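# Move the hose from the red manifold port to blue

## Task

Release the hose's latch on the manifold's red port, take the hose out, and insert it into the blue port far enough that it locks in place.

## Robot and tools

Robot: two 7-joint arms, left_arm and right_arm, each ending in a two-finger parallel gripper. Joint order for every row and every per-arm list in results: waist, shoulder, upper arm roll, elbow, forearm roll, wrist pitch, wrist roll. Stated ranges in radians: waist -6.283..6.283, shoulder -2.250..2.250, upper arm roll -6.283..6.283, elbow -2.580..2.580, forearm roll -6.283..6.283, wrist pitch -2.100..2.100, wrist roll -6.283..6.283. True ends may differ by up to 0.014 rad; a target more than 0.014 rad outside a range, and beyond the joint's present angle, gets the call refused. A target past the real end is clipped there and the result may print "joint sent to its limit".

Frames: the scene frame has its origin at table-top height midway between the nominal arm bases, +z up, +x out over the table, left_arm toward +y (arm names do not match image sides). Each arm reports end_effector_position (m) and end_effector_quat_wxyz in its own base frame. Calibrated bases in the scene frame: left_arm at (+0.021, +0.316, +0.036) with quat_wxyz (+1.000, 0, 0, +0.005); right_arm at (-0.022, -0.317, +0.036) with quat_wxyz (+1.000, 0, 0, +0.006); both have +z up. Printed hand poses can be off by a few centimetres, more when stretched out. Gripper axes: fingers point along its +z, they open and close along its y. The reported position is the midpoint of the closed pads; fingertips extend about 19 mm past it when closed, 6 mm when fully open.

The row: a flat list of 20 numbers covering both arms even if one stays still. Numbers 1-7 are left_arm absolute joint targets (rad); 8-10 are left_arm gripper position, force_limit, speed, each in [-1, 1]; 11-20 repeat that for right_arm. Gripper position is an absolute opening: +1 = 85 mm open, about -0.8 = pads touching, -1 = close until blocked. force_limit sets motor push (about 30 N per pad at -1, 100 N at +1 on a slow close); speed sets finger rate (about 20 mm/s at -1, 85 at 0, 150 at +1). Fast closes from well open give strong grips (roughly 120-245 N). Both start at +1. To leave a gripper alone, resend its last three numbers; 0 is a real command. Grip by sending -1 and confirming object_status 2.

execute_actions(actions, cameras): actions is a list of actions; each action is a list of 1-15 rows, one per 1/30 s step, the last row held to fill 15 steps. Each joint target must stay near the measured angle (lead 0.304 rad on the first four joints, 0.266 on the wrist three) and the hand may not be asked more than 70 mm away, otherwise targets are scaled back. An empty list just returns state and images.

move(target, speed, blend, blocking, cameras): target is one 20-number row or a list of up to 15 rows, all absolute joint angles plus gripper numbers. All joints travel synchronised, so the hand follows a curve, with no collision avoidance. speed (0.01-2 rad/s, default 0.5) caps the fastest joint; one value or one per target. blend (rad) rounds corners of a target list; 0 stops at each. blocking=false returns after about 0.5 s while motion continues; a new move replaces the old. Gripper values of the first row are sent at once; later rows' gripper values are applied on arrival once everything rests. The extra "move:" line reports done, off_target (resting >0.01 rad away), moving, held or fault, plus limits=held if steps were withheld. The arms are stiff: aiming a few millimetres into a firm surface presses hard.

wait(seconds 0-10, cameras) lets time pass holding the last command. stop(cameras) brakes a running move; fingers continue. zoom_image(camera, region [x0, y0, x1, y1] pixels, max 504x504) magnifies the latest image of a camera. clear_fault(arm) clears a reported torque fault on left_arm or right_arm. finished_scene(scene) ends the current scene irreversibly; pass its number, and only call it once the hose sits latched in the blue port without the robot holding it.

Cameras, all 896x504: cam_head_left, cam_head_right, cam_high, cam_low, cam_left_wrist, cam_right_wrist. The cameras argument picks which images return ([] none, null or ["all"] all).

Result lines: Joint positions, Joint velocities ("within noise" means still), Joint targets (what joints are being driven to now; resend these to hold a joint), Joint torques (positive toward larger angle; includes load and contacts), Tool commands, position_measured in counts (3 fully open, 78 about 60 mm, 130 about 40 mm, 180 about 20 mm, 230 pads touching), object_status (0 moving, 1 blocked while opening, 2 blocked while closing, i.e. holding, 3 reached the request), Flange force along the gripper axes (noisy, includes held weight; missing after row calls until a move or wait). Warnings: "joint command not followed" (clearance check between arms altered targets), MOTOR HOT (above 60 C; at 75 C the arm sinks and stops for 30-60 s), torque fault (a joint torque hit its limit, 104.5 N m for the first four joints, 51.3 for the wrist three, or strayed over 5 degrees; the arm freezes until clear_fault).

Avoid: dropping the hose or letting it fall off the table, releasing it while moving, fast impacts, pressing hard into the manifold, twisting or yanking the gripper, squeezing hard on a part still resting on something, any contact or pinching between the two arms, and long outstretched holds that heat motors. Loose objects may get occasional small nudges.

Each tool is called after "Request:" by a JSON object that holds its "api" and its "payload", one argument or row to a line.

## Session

Request:
{"api": "execute_actions", "payload": {
  "actions": []
}}

Request:
{"api": "zoom_image", "payload": {
  "camera": "cam_head_left",
  "region": [350, 200, 650, 400]
}}

Request:
{"api": "zoom_image", "payload": {
  "camera": "cam_high",
  "region": [320, 150, 520, 320]
}}

Scene clock: 0.00 s.
left_arm: end_effector_position=(+0.6681, -0.4257, +0.1377) position_measured=3 object_status=3 end_effector_quat_wxyz=(+0.077, +0.845, -0.476, +0.230) | right_arm: end_effector_position=(+0.7723, -0.2812, +0.2558) position_measured=3 object_status=3 end_effector_quat_wxyz=(+0.272, +0.841, -0.054, +0.466)
Joint positions: left_arm=[0.643 1.032 -0.477 0.885 0.749 0.907 3.801] | right_arm=[0.084 0.807 0.171 1.429 -1.088 -0.334 -0.327]
Joint velocities: within noise
Joint torques (N m): no reading
Flange force (N): no reading
Joint targets: left_arm=[0.643 1.032 -0.477 0.885 0.749 0.907 3.801] | right_arm=[0.084 0.807 0.171 1.429 -1.088 -0.334 -0.327]
Tool commands: left_gripper/position=+1.0 left_gripper/force_limit=+1.0 left_gripper/speed=+1.0 right_gripper/position=+1.0 right_gripper/force_limit=+1.0 right_gripper/speed=+1.0

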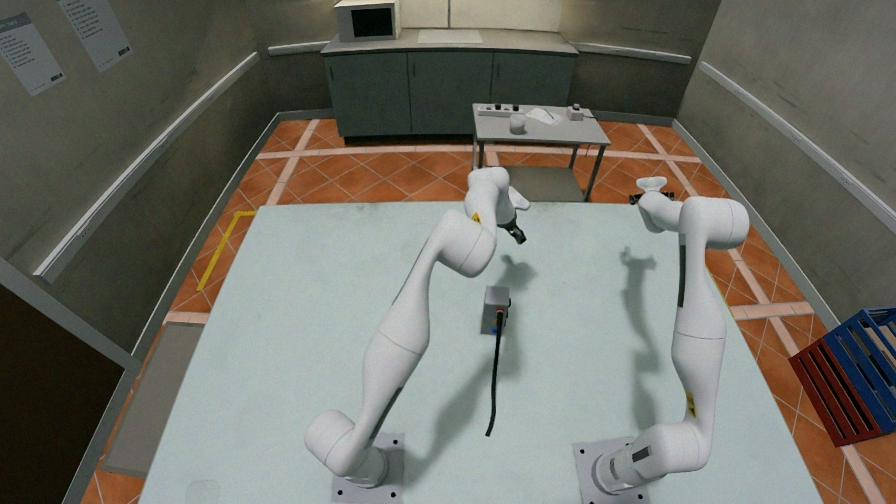

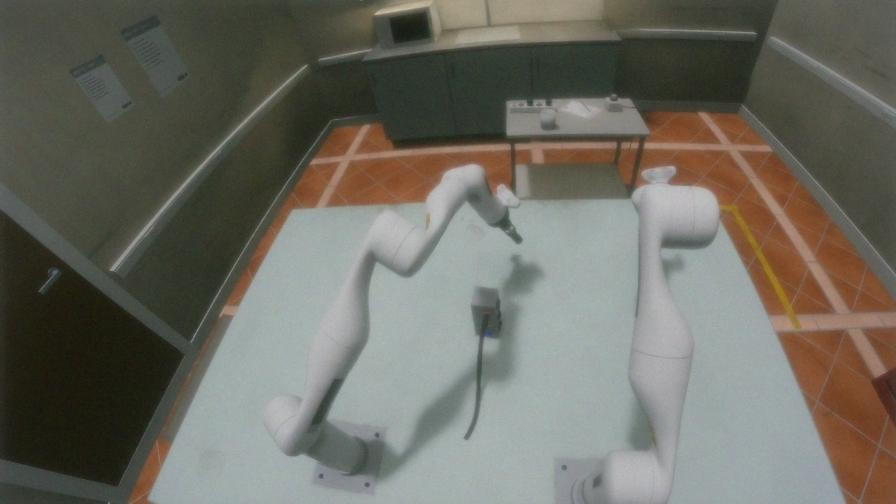

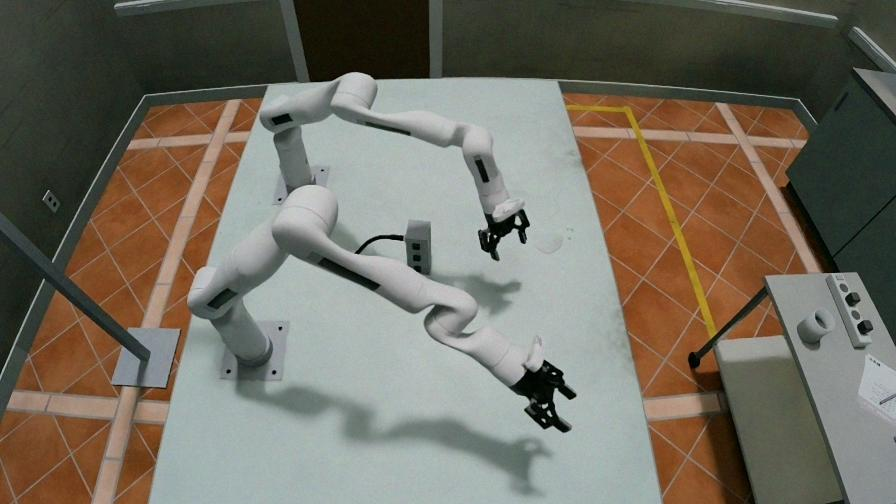

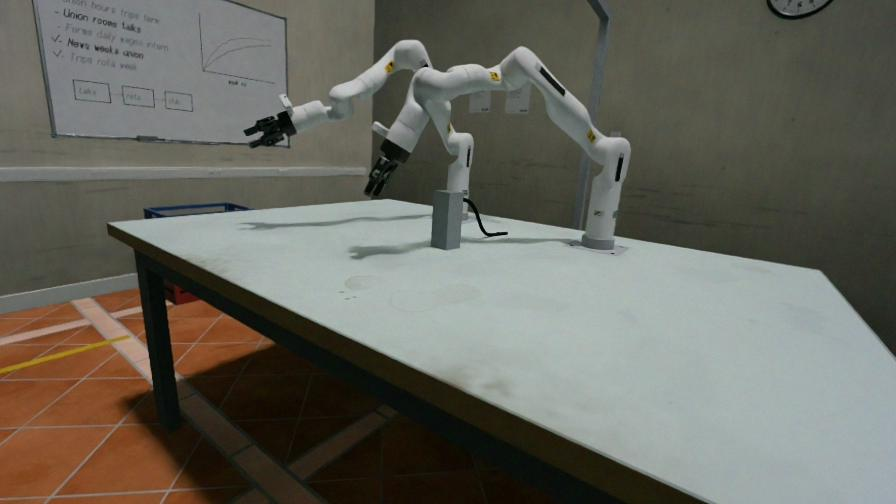

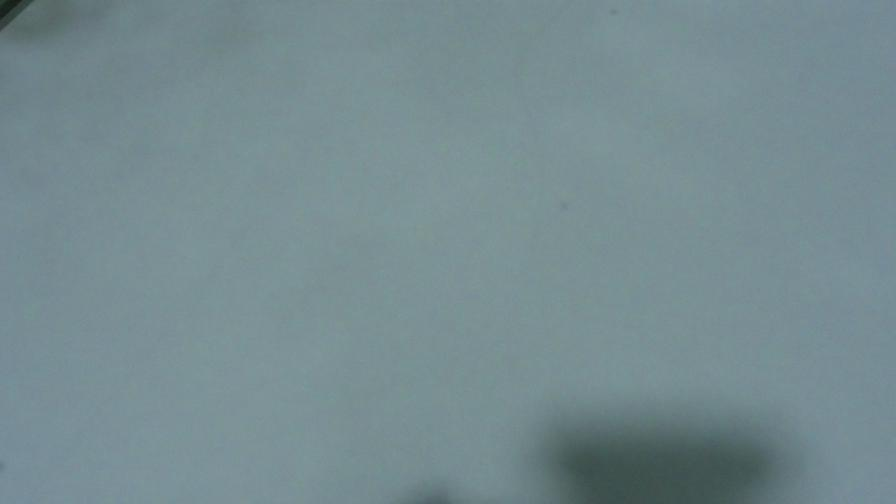

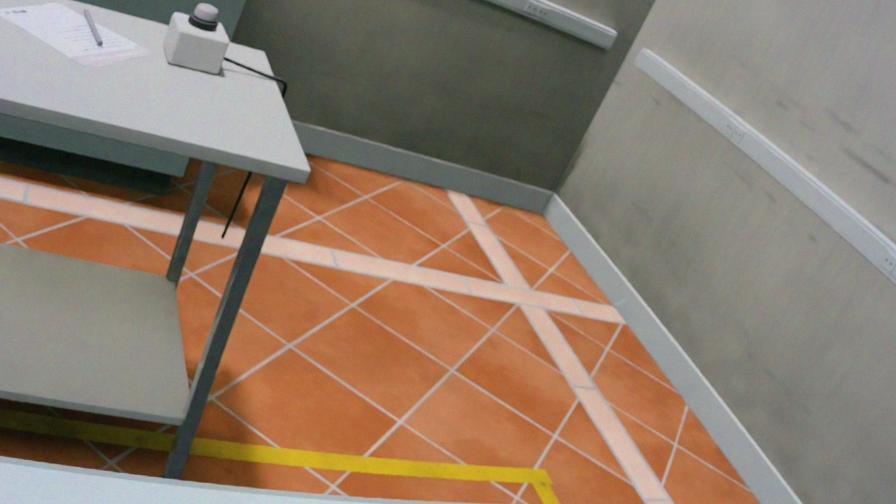

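Scaled by 1.680 from the camera's 896x504 image, which has a finer 1280x720 frame.

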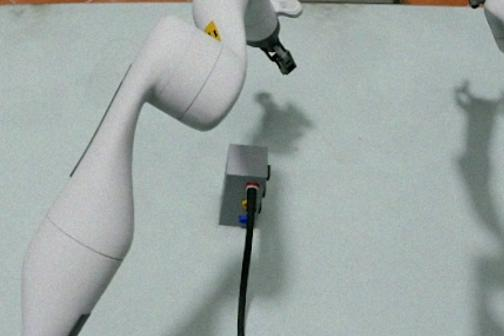

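Scaled by 2.520 from the camera's 896x504 image, which has a finer 1280x720 frame.

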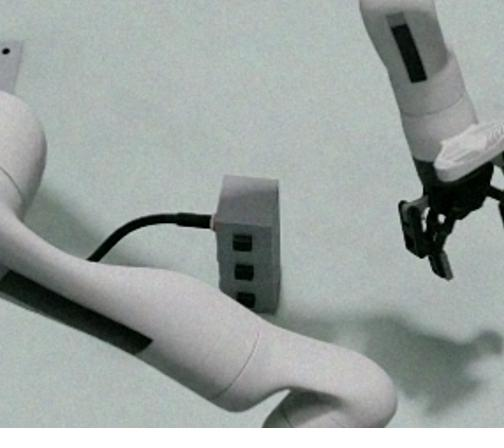

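Request:
{"api": "move", "payload": {
  "target": [
    [0.643,0.5,-0.3,0.885,0.5,0.9,3.2,1,1,1,0.25,0.87,0.1,1.5,-1.03,0.4,0.2,-1,-1,0],
    [1.4174,0.4828,0,1.9734,-1.0414,0.9575,0.6873,1,1,1,0.5494,0.9878,0,1.5963,-0.9412,1.537,1.0987,-1,-1,0]
  ],
  "speed": 0.9,
  "blend": [0.1,0]
}}

Scene clock: 5.33 s.
left_arm: end_effector_position=(+0.2551, -0.3734, +0.1938) position_measured=3 object_status=3 end_effector_quat_wxyz=(-0.017, +0.923, +0.041, +0.382) | right_arm: end_effector_position=(+0.4318, +0.0015, +0.1437) position_measured=232 object_status=3 end_effector_quat_wxyz=(-0.404, +0.582, +0.575, +0.409)
Joint positions: left_arm=[1.417 0.483 0 1.973 -1.041 0.958 0.687] | right_arm=[0.549 0.988 0 1.596 -0.941 1.537 1.099]
Joint velocities: within noise
Joint torques (N m): left_arm=[0.14 -15.34 -0.71 -4.89 -1.62 1.54 -0.38] | right_arm=[-1.89 -18.37 -1.87 -4.44 -1.62 1.87 -0.13]
Flange force (N): left_arm=[0.2 2.6 -0.3] | right_arm=[4.6 -7.4 -2.0]
Joint targets: left_arm=[1.417 0.483 0.000 1.973 -1.041 0.957 0.687] | right_arm=[0.549 0.988 0.000 1.596 -0.941 1.537 1.099]
move: done

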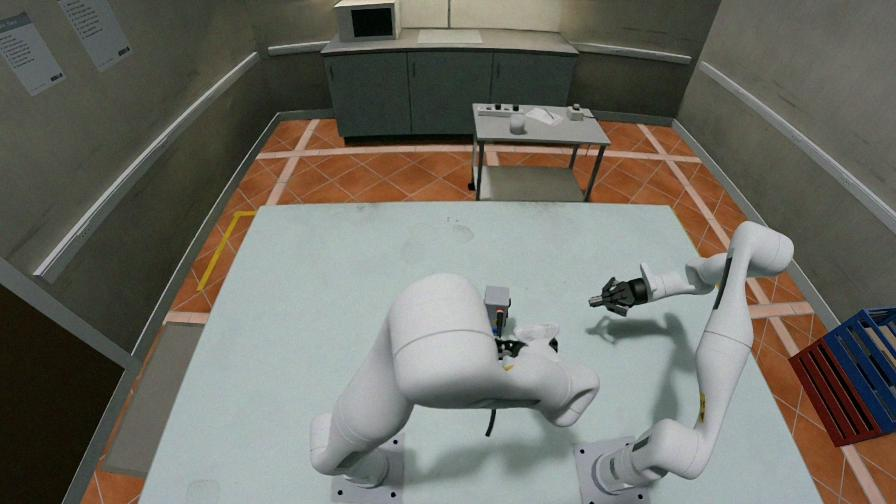

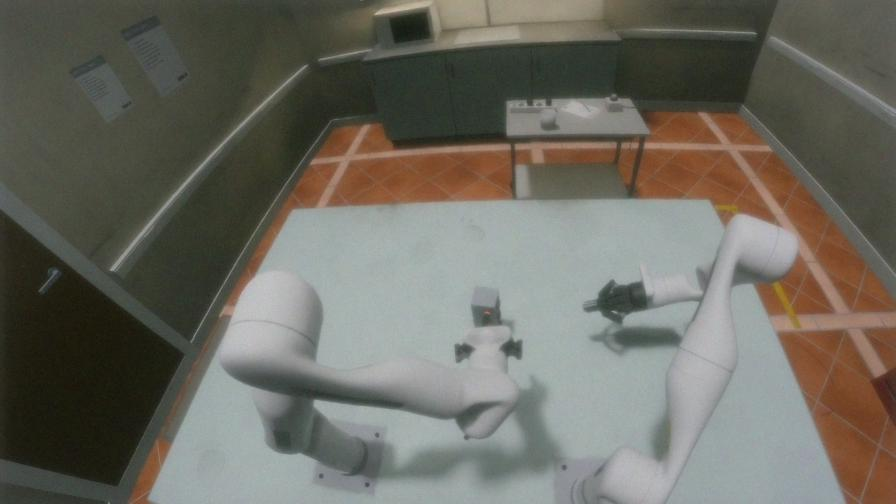

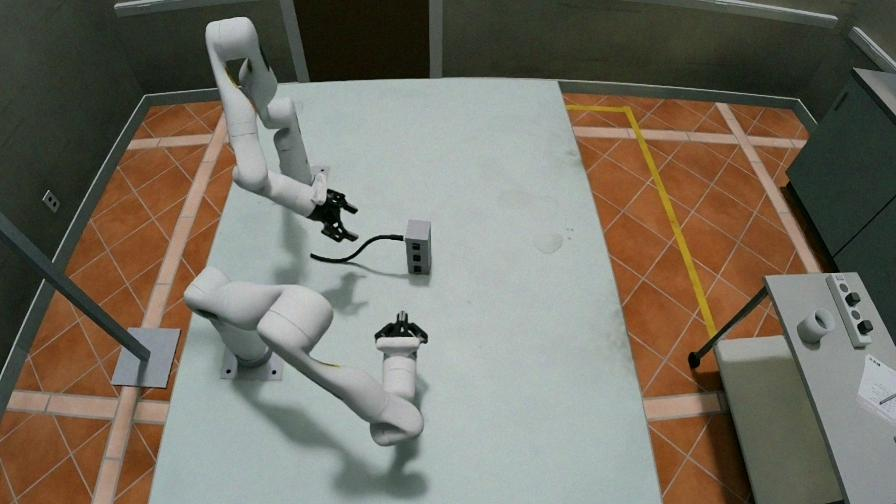

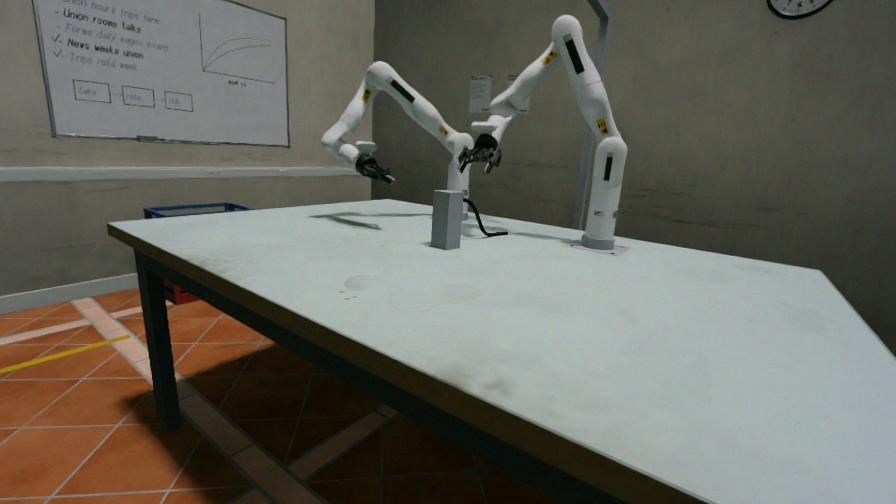

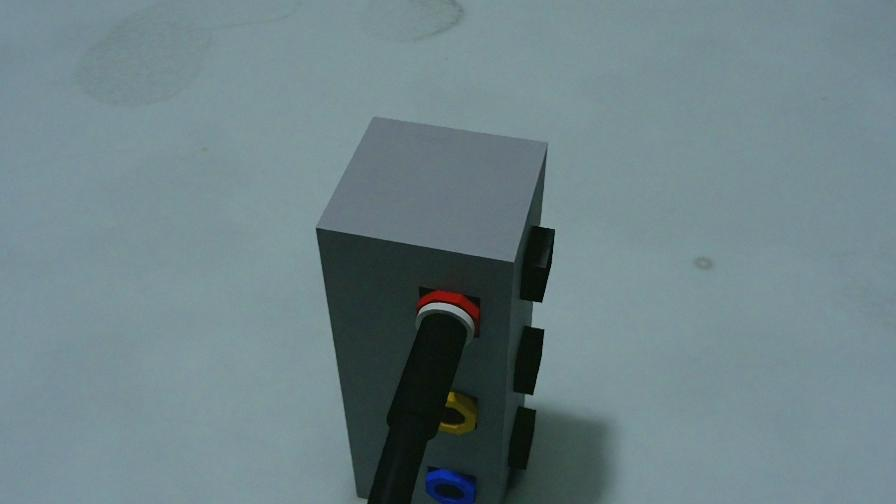

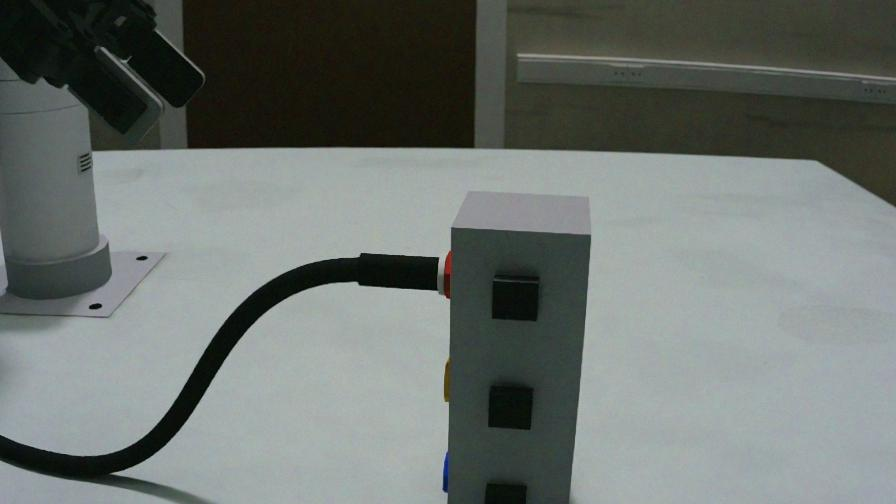

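Request:
{"api": "move", "payload": {
  "target": [1.2055,0.4863,0,2.2064,-1.5747,0.6665,0.9097,1,1,1,0.5494,0.9878,0,1.5963,-0.9412,1.537,1.0987,-1,-1,0],
  "speed": 0.4,
  "cameras": ["cam_left_wrist","cam_right_wrist","cam_high"]
}}

Request:
{"api": "zoom_image", "payload": {
  "camera": "cam_high",
  "region": [350, 205, 450, 285]
}}

Scene clock: 8.43 s.
left_arm: end_effector_position=(+0.3139, -0.3506, +0.1533) position_measured=3 object_status=3 end_effector_quat_wxyz=(+0.027, +0.922, -0.066, +0.382) | right_arm: end_effector_position=(+0.4318, +0.0015, +0.1437) position_measured=232 object_status=3 end_effector_quat_wxyz=(-0.404, +0.582, +0.575, +0.409)
Joint positions: left_arm=[1.206 0.486 0 2.206 -1.575 0.666 0.91] | right_arm=[0.549 0.988 0 1.596 -0.941 1.537 1.099]
Joint velocities: within noise
Joint torques (N m): left_arm=[0.13 -14.54 -0.55 -4.14 -1.09 1.82 -0.4] | right_arm=[-1.75 -18.36 -1.86 -4.51 -1.66 1.84 -0.17]
Flange force (N): left_arm=[0.4 1.9 0.7] | right_arm=[4.7 -7.6 -1.8]
Joint targets: left_arm=[1.206 0.486 0.000 2.206 -1.575 0.666 0.910] | right_arm=[0.549 0.988 0.000 1.596 -0.941 1.537 1.099]
move: done
Images, in order (width x height): cam_high 896x504, cam_left_wrist 896x504, cam_right_wrist 896x504.

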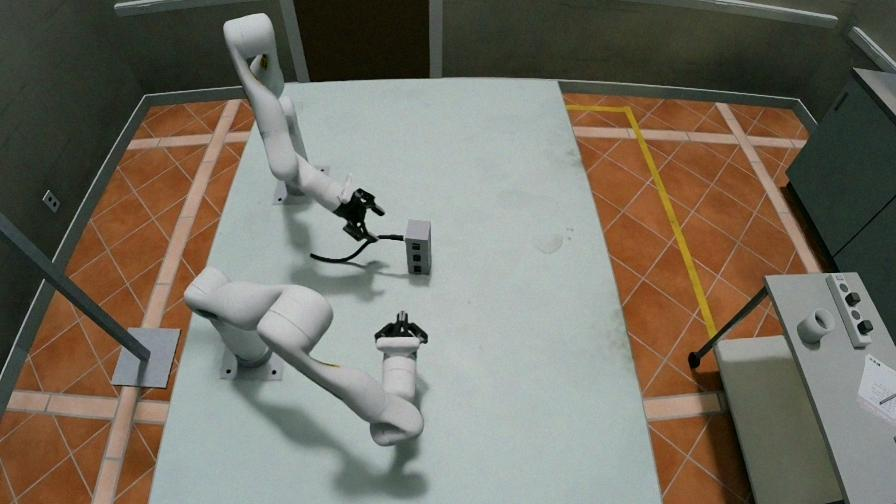

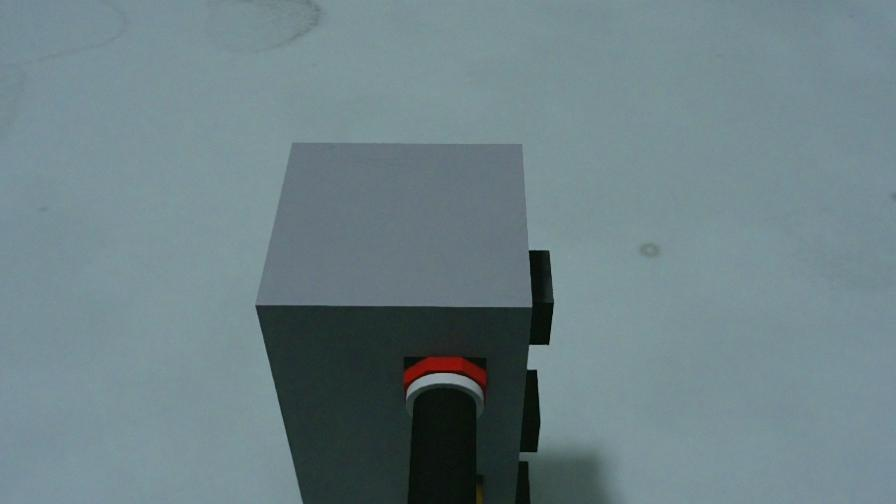

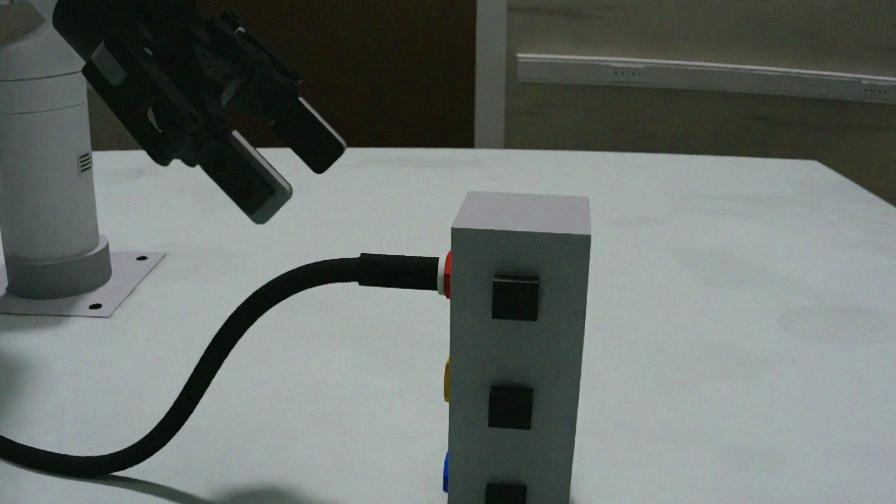

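Scaled by 5.040 from the camera's 896x504 image, which has a finer 1280x720 frame.

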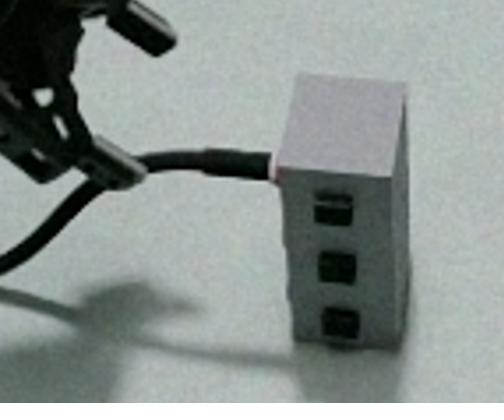

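Request:
{"api": "move", "payload": {
  "target": [1.1002,0.6228,0,2.1702,-1.8091,0.638,1.082,0.1,-1,-1,0.5494,0.9878,0,1.5963,-0.9412,1.537,1.0987,-1,-1,0],
  "speed": 0.15,
  "cameras": ["cam_left_wrist","cam_right_wrist","cam_high"]
}}

Request:
{"api": "zoom_image", "payload": {
  "camera": "cam_right_wrist",
  "region": [250, 150, 600, 350]
}}

Scene clock: 11.40 s.
left_arm: end_effector_position=(+0.3560, -0.3564, +0.1109) position_measured=117 object_status=0 end_effector_quat_wxyz=(+0.027, +0.922, -0.066, +0.382) | right_arm: end_effector_position=(+0.4318, +0.0015, +0.1437) position_measured=232 object_status=3 end_effector_quat_wxyz=(-0.404, +0.582, +0.575, +0.409)
Joint positions: left_arm=[1.1 0.623 0 2.17 -1.809 0.638 1.082] | right_arm=[0.549 0.988 0 1.596 -0.941 1.537 1.099]
Joint velocities: within noise
Joint torques (N m): left_arm=[0.15 -16.1 -0.69 -3.42 -0.91 2.03 -0.37] | right_arm=[-1.8 -18.42 -1.86 -4.55 -1.67 1.83 -0.16]
Flange force (N): left_arm=[1.2 2.1 0.4] | right_arm=[4.6 -7.7 -1.8]
Joint targets: left_arm=[1.100 0.623 0.000 2.170 -1.809 0.638 1.082] | right_arm=[0.549 0.988 0.000 1.596 -0.941 1.537 1.099]
move: done
Images, in order (width x height): cam_high 896x504, cam_left_wrist 896x504, cam_right_wrist 896x504.

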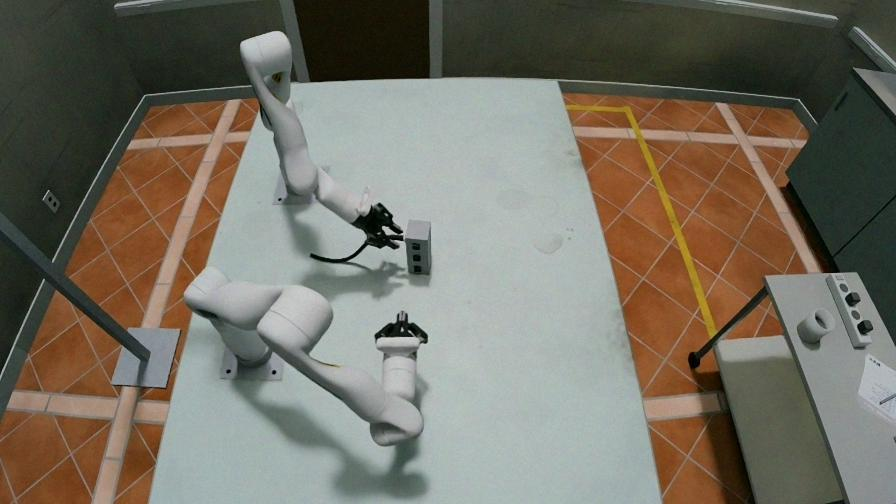

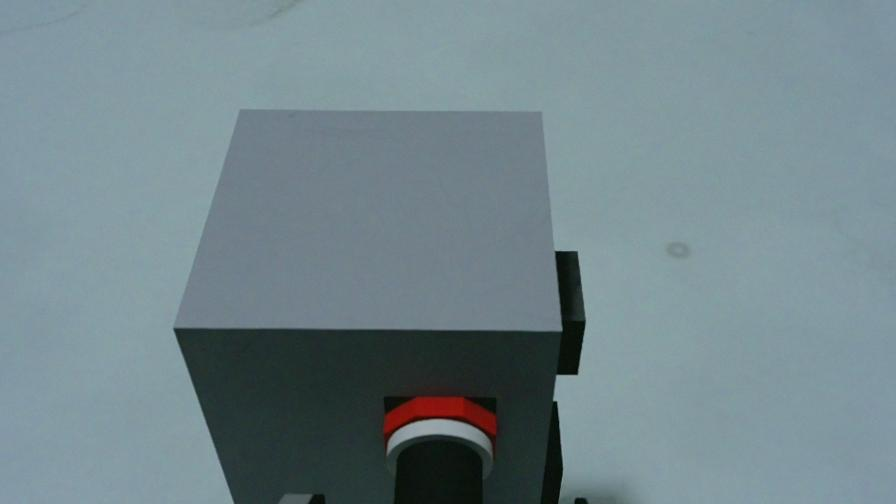

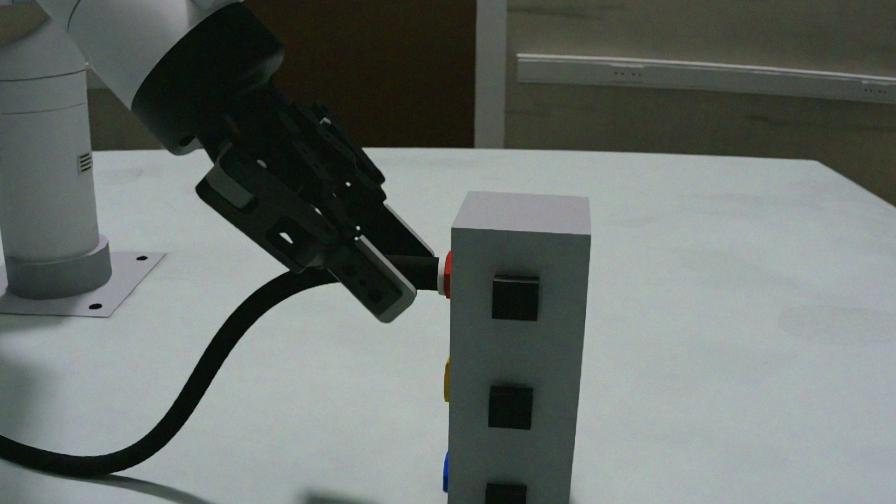

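Scaled by 1.440 from the camera's 896x504 image, which has a finer 1280x720 frame.

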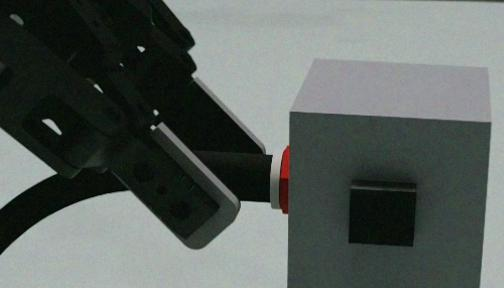

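Request:
{"api": "move", "payload": {
  "target": [
    [1.0972,0.621,0,2.1758,-1.8173,0.6378,1.0888,0.1,-1,-1,0.5494,0.9878,0,1.5963,-0.9412,1.537,1.0987,-1,-1,0],
    [1.0972,0.621,0,2.1758,-1.8173,0.6378,1.0888,-1,-0.4,-1,0.5494,0.9878,0,1.5963,-0.9412,1.537,1.0987,-1,-1,0],
    [1.0972,0.621,0,2.1758,-1.8173,0.6378,1.0888,-1,-0.4,-1,0.1817,0.9064,0,1.7925,-1.1853,1.1712,1.0946,-1,-1,0]
  ],
  "speed": [0.1,0.2,0.4]
}}

Request:
{"api": "zoom_image", "payload": {
  "camera": "cam_high",
  "region": [370, 205, 450, 285]
}}

Scene clock: 17.23 s.
left_arm: end_effector_position=(+0.3562, -0.3544, +0.1109) position_measured=192 object_status=2 end_effector_quat_wxyz=(+0.027, +0.922, -0.065, +0.382) | right_arm: end_effector_position=(+0.4567, +0.1612, +0.1044) position_measured=232 object_status=3 end_effector_quat_wxyz=(-0.351, +0.616, +0.609, +0.356)
Joint positions: left_arm=[1.097 0.621 0 2.176 -1.817 0.638 1.089] | right_arm=[0.182 0.906 0 1.792 -1.185 1.171 1.095]
Joint velocities: within noise
Joint torques (N m): left_arm=[-0.32 -15.73 -1.03 -4 -1.01 2.1 -0.32] | right_arm=[-1.83 -17.49 -1.81 -4.47 -1.51 1.7 -0.15]
Flange force (N): left_arm=[0.6 1.6 -2.2] | right_arm=[2.7 -6.2 -5.5]
Joint targets: left_arm=[1.097 0.621 0.000 2.176 -1.817 0.638 1.089] | right_arm=[0.182 0.906 0.000 1.792 -1.185 1.171 1.095]
move: done

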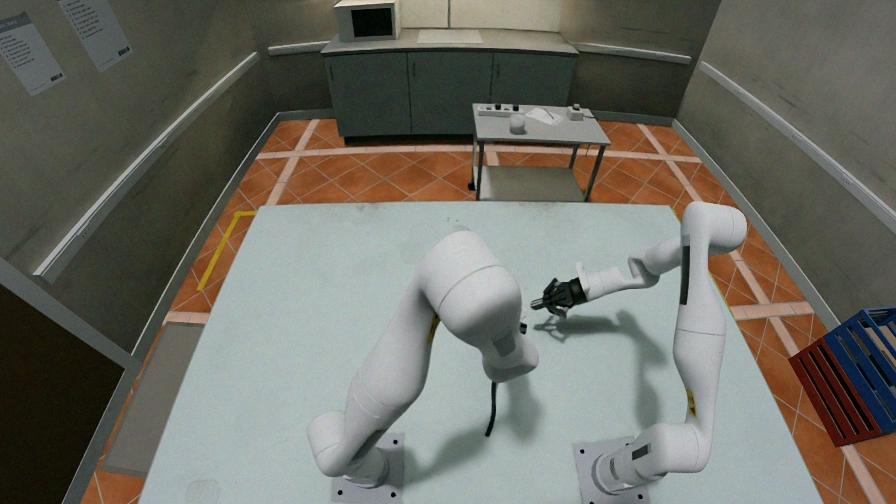

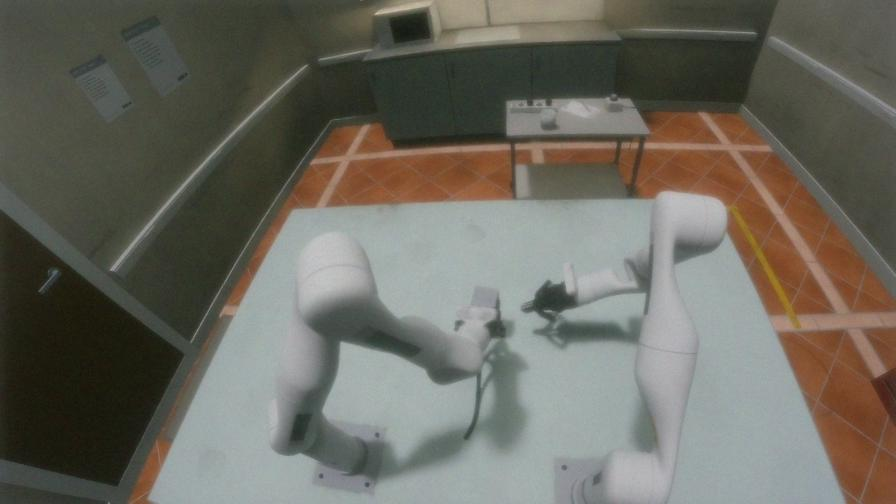

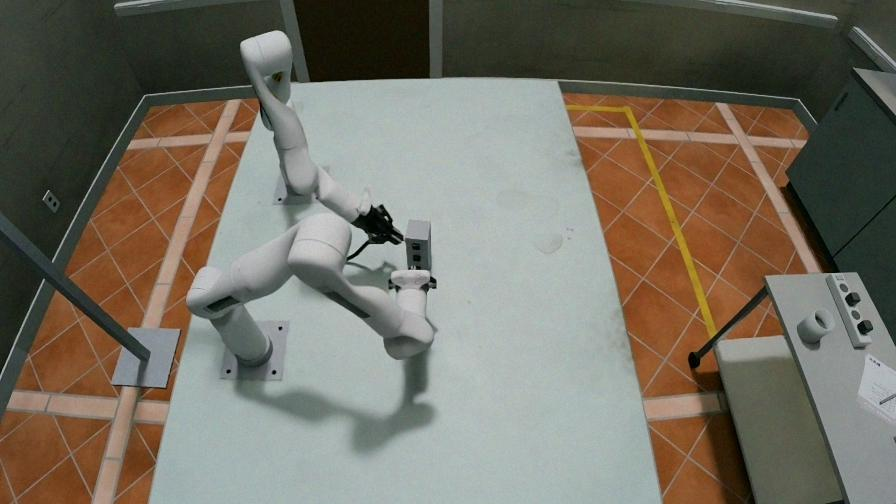

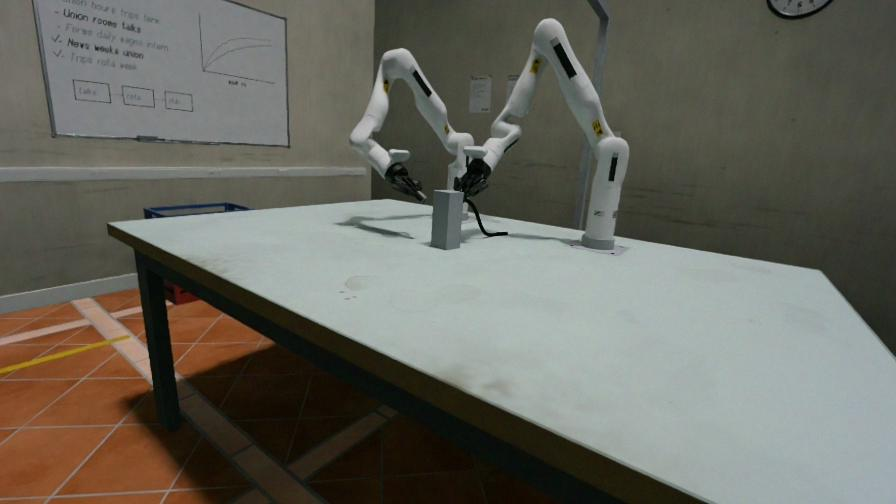

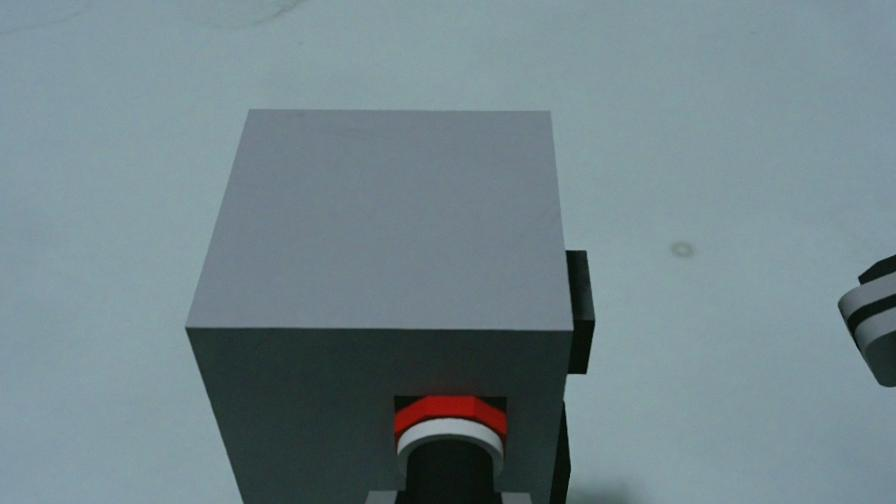

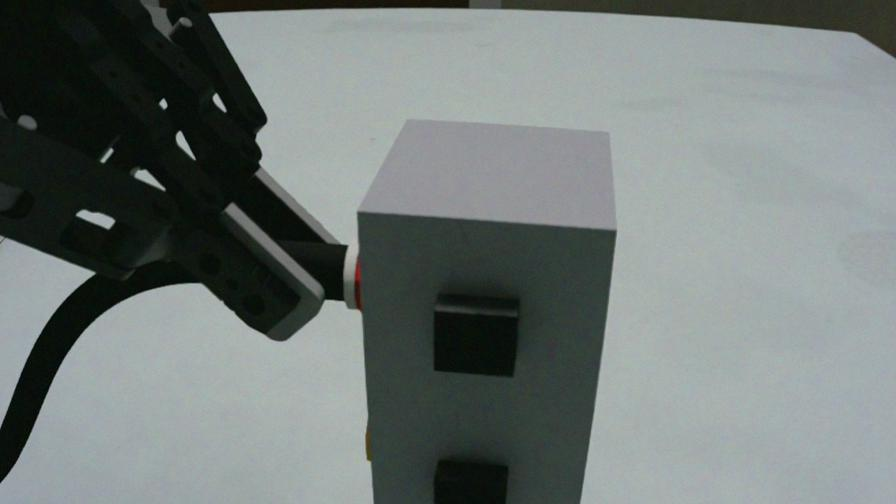

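Scaled by 6.300 from the camera's 896x504 image, which has a finer 1280x720 frame.

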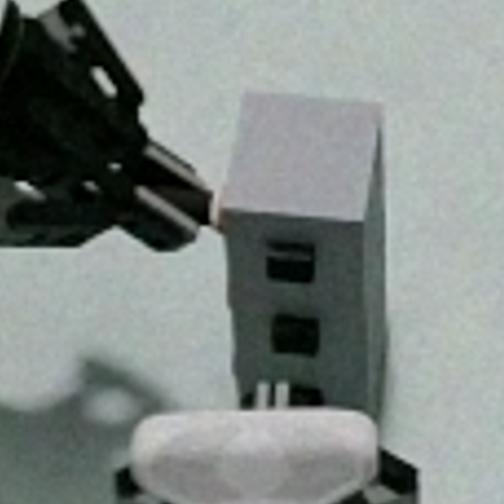

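Request:
{"api": "move", "payload": {
  "target": [1.0972,0.621,0,2.1758,-1.8173,0.6378,1.0888,-1,-0.4,-1,0.0622,0.9046,0,1.7984,-1.2876,1.1217,1.0808,-1,-1,0],
  "speed": 0.1,
  "cameras": ["cam_left_wrist","cam_right_wrist","cam_high"]
}}

Scene clock: 19.37 s.
left_arm: end_effector_position=(+0.3562, -0.3544, +0.1110) position_measured=192 object_status=2 end_effector_quat_wxyz=(+0.027, +0.922, -0.065, +0.382) | right_arm: end_effector_position=(+0.4647, +0.2162, +0.1045) position_measured=232 object_status=3 end_effector_quat_wxyz=(-0.351, +0.616, +0.609, +0.356)
Joint positions: left_arm=[1.097 0.621 0 2.176 -1.817 0.638 1.089] | right_arm=[0.062 0.905 0 1.798 -1.288 1.122 1.081]
Joint velocities: within noise
Joint torques (N m): left_arm=[-0.3 -15.61 -1.09 -3.94 -1.04 2.05 -0.31] | right_arm=[-1.78 -17.71 -1.92 -4.87 -1.44 1.69 -0.12]
Flange force (N): left_arm=[0.9 1.8 -2.5] | right_arm=[2.5 -6.3 -5.9]
Joint targets: left_arm=[1.097 0.621 0.000 2.176 -1.817 0.638 1.089] | right_arm=[0.062 0.905 0.000 1.798 -1.288 1.122 1.081]
move: done
Images, in order (width x height): cam_high 896x504, cam_left_wrist 896x504, cam_right_wrist 896x504.

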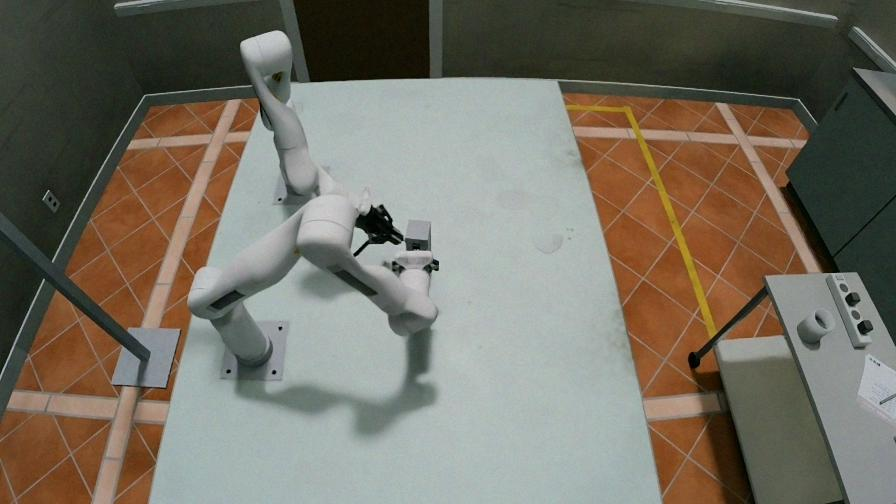

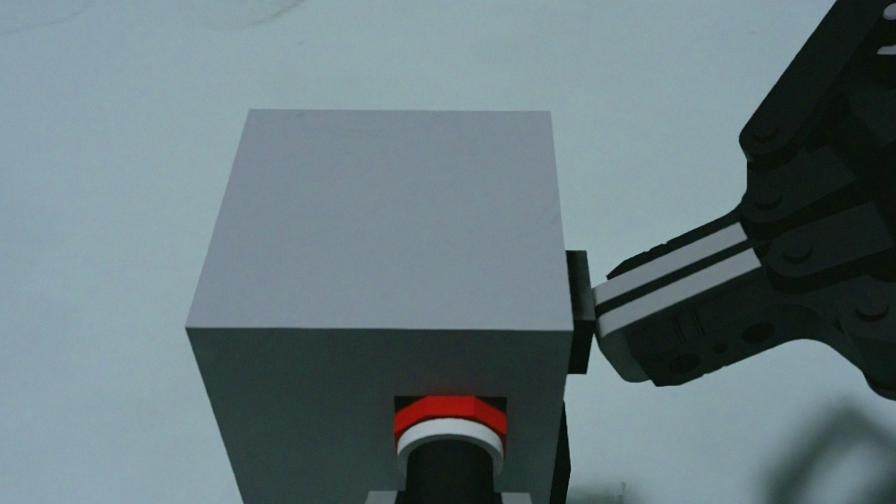

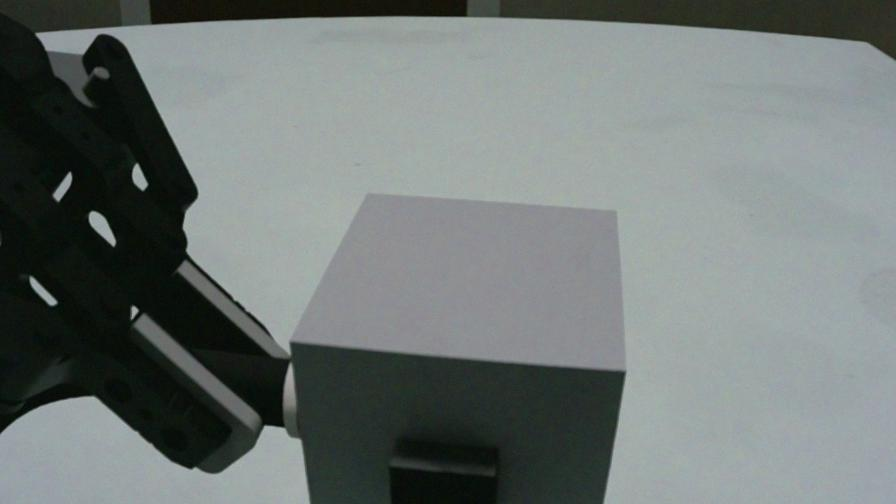

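Request:
{"api": "move", "payload": {
  "target": [1.0972,0.621,0,2.1758,-1.8173,0.6378,1.0888,-1,-0.4,-1,0.0536,0.9045,0,1.7988,-1.295,1.1181,1.0798,-1,-1,0],
  "speed": 0.05,
  "cameras": ["cam_left_wrist"]
}}

Request:
{"api": "move", "payload": {
  "target": [1.0972,0.621,0,2.1758,-1.8173,0.6378,1.0888,-1,-0.4,-1,0.0471,0.9044,0,1.7991,-1.3005,1.1154,1.0790,-1,-1,0],
  "speed": 0.05,
  "cameras": ["cam_left_wrist"]
}}

Scene clock: 20.37 s.
left_arm: end_effector_position=(+0.3561, -0.3544, +0.1109) position_measured=192 object_status=2 end_effector_quat_wxyz=(+0.027, +0.922, -0.066, +0.382) | right_arm: end_effector_position=(+0.4651, +0.2201, +0.1044) position_measured=232 object_status=3 end_effector_quat_wxyz=(-0.351, +0.616, +0.609, +0.356)
Joint positions: left_arm=[1.097 0.621 0 2.176 -1.817 0.638 1.089] | right_arm=[0.054 0.904 0 1.799 -1.295 1.118 1.08]
Joint velocities: within noise
Joint torques (N m): left_arm=[-2.57 -15.72 -3.46 -8.39 -2.18 3.25 -0.42] | right_arm=[-9.83 -16.38 -7.97 -5.09 -2.72 2.67 -0.16]
Flange force (N): left_arm=[-6.1 -2.2 -13.5] | right_arm=[-3.7 -8.6 -23.5]
Joint targets: left_arm=[1.097 0.621 0.000 2.176 -1.817 0.638 1.089] | right_arm=[0.054 0.904 0.000 1.799 -1.295 1.118 1.080]
move: done
Images, in order (width x height): cam_left_wrist 896x504.

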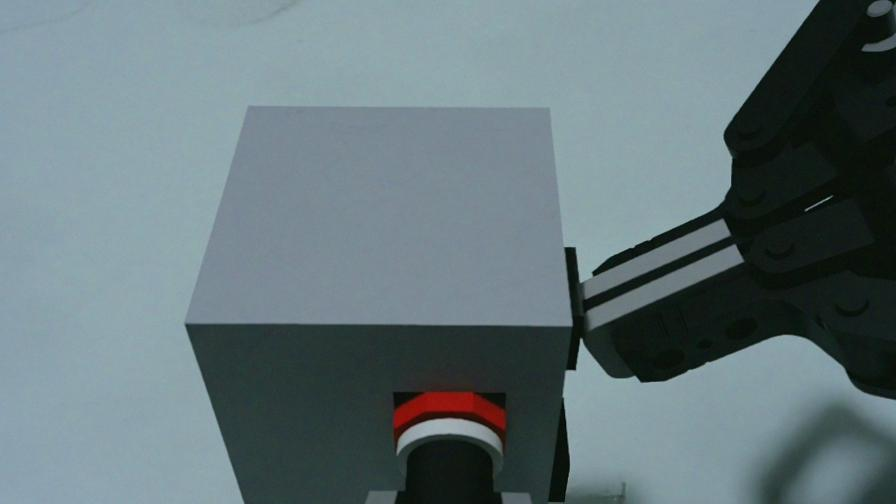

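Scene clock: 21.07 s.
left_arm: end_effector_position=(+0.3562, -0.3544, +0.1110) position_measured=192 object_status=2 end_effector_quat_wxyz=(+0.027, +0.922, -0.065, +0.382) | right_arm: end_effector_position=(+0.4653, +0.2230, +0.1044) position_measured=232 object_status=3 end_effector_quat_wxyz=(-0.351, +0.616, +0.609, +0.356)
Joint positions: left_arm=[1.097 0.621 0 2.176 -1.817 0.638 1.089] | right_arm=[0.047 0.904 0 1.799 -1.301 1.115 1.079]
Joint velocities: within noise
Joint torques (N m): left_arm=[-3.02 -15.85 -3.93 -8.54 -2.2 3.53 -0.44] | right_arm=[-26.13 -12.52 -20.33 -8.51 -6.96 3.17 -0.19]
Flange force (N): left_arm=[-6.9 -1.8 -14.1] | right_arm=[-13.2 -21.7 -65.3]
Joint targets: left_arm=[1.097 0.621 0.000 2.176 -1.817 0.638 1.089] | right_arm=[0.047 0.904 0.000 1.799 -1.301 1.115 1.079]
move: done
Images, in order (width x height): cam_left_wrist 896x504.

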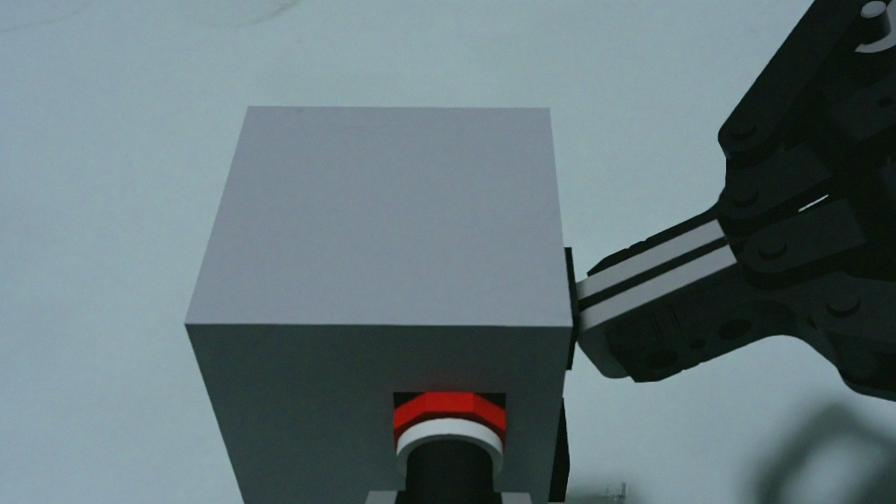

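Request:
{"api": "move", "payload": {
  "target": [1.1099,0.6189,0,2.183,-1.8105,0.6427,1.0956,-1,-0.4,-1,0.0471,0.9044,0,1.7991,-1.3005,1.1154,1.0790,-1,-1,0],
  "speed": 0.05,
  "cameras": ["cam_left_wrist"]
}}

Scene clock: 22.30 s.
left_arm: end_effector_position=(+0.3510, -0.3542, +0.1108) position_measured=192 object_status=2 end_effector_quat_wxyz=(+0.027, +0.922, -0.065, +0.382) | right_arm: end_effector_position=(+0.4653, +0.2232, +0.1044) position_measured=232 object_status=3 end_effector_quat_wxyz=(-0.351, +0.616, +0.609, +0.356)
Joint positions: left_arm=[1.11 0.619 0 2.183 -1.811 0.643 1.096] | right_arm=[0.047 0.904 0 1.799 -1.301 1.115 1.079]
Joint velocities: within noise
Joint torques (N m): left_arm=[-0.13 -15.6 -0.88 -7.95 -2.39 2.04 -0.42] | right_arm=[-27.16 -12.18 -21.07 -8.28 -7.08 3.25 -0.21]
Flange force (N): left_arm=[-2.5 -4.4 -10.1] | right_arm=[-13.7 -21.3 -67.7]
Joint targets: left_arm=[1.110 0.619 0.000 2.183 -1.811 0.643 1.096] | right_arm=[0.047 0.904 0.000 1.799 -1.301 1.115 1.079]
move: done
Images, in order (width x height): cam_left_wrist 896x504.

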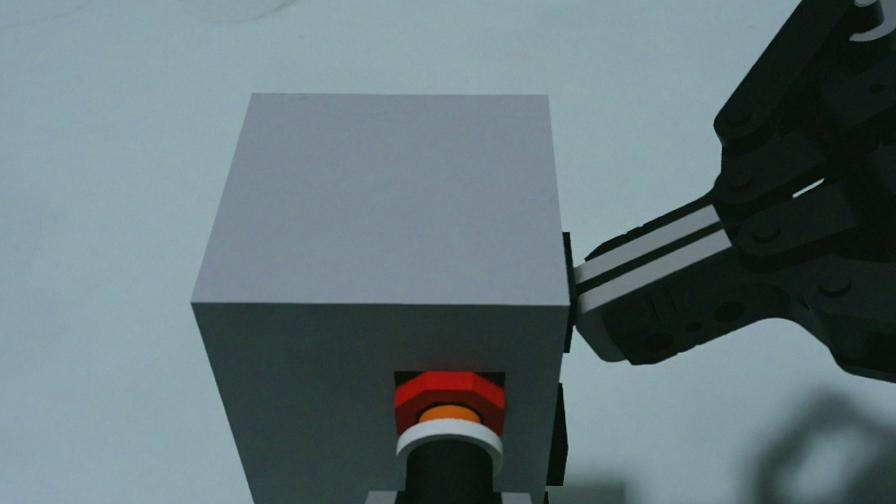

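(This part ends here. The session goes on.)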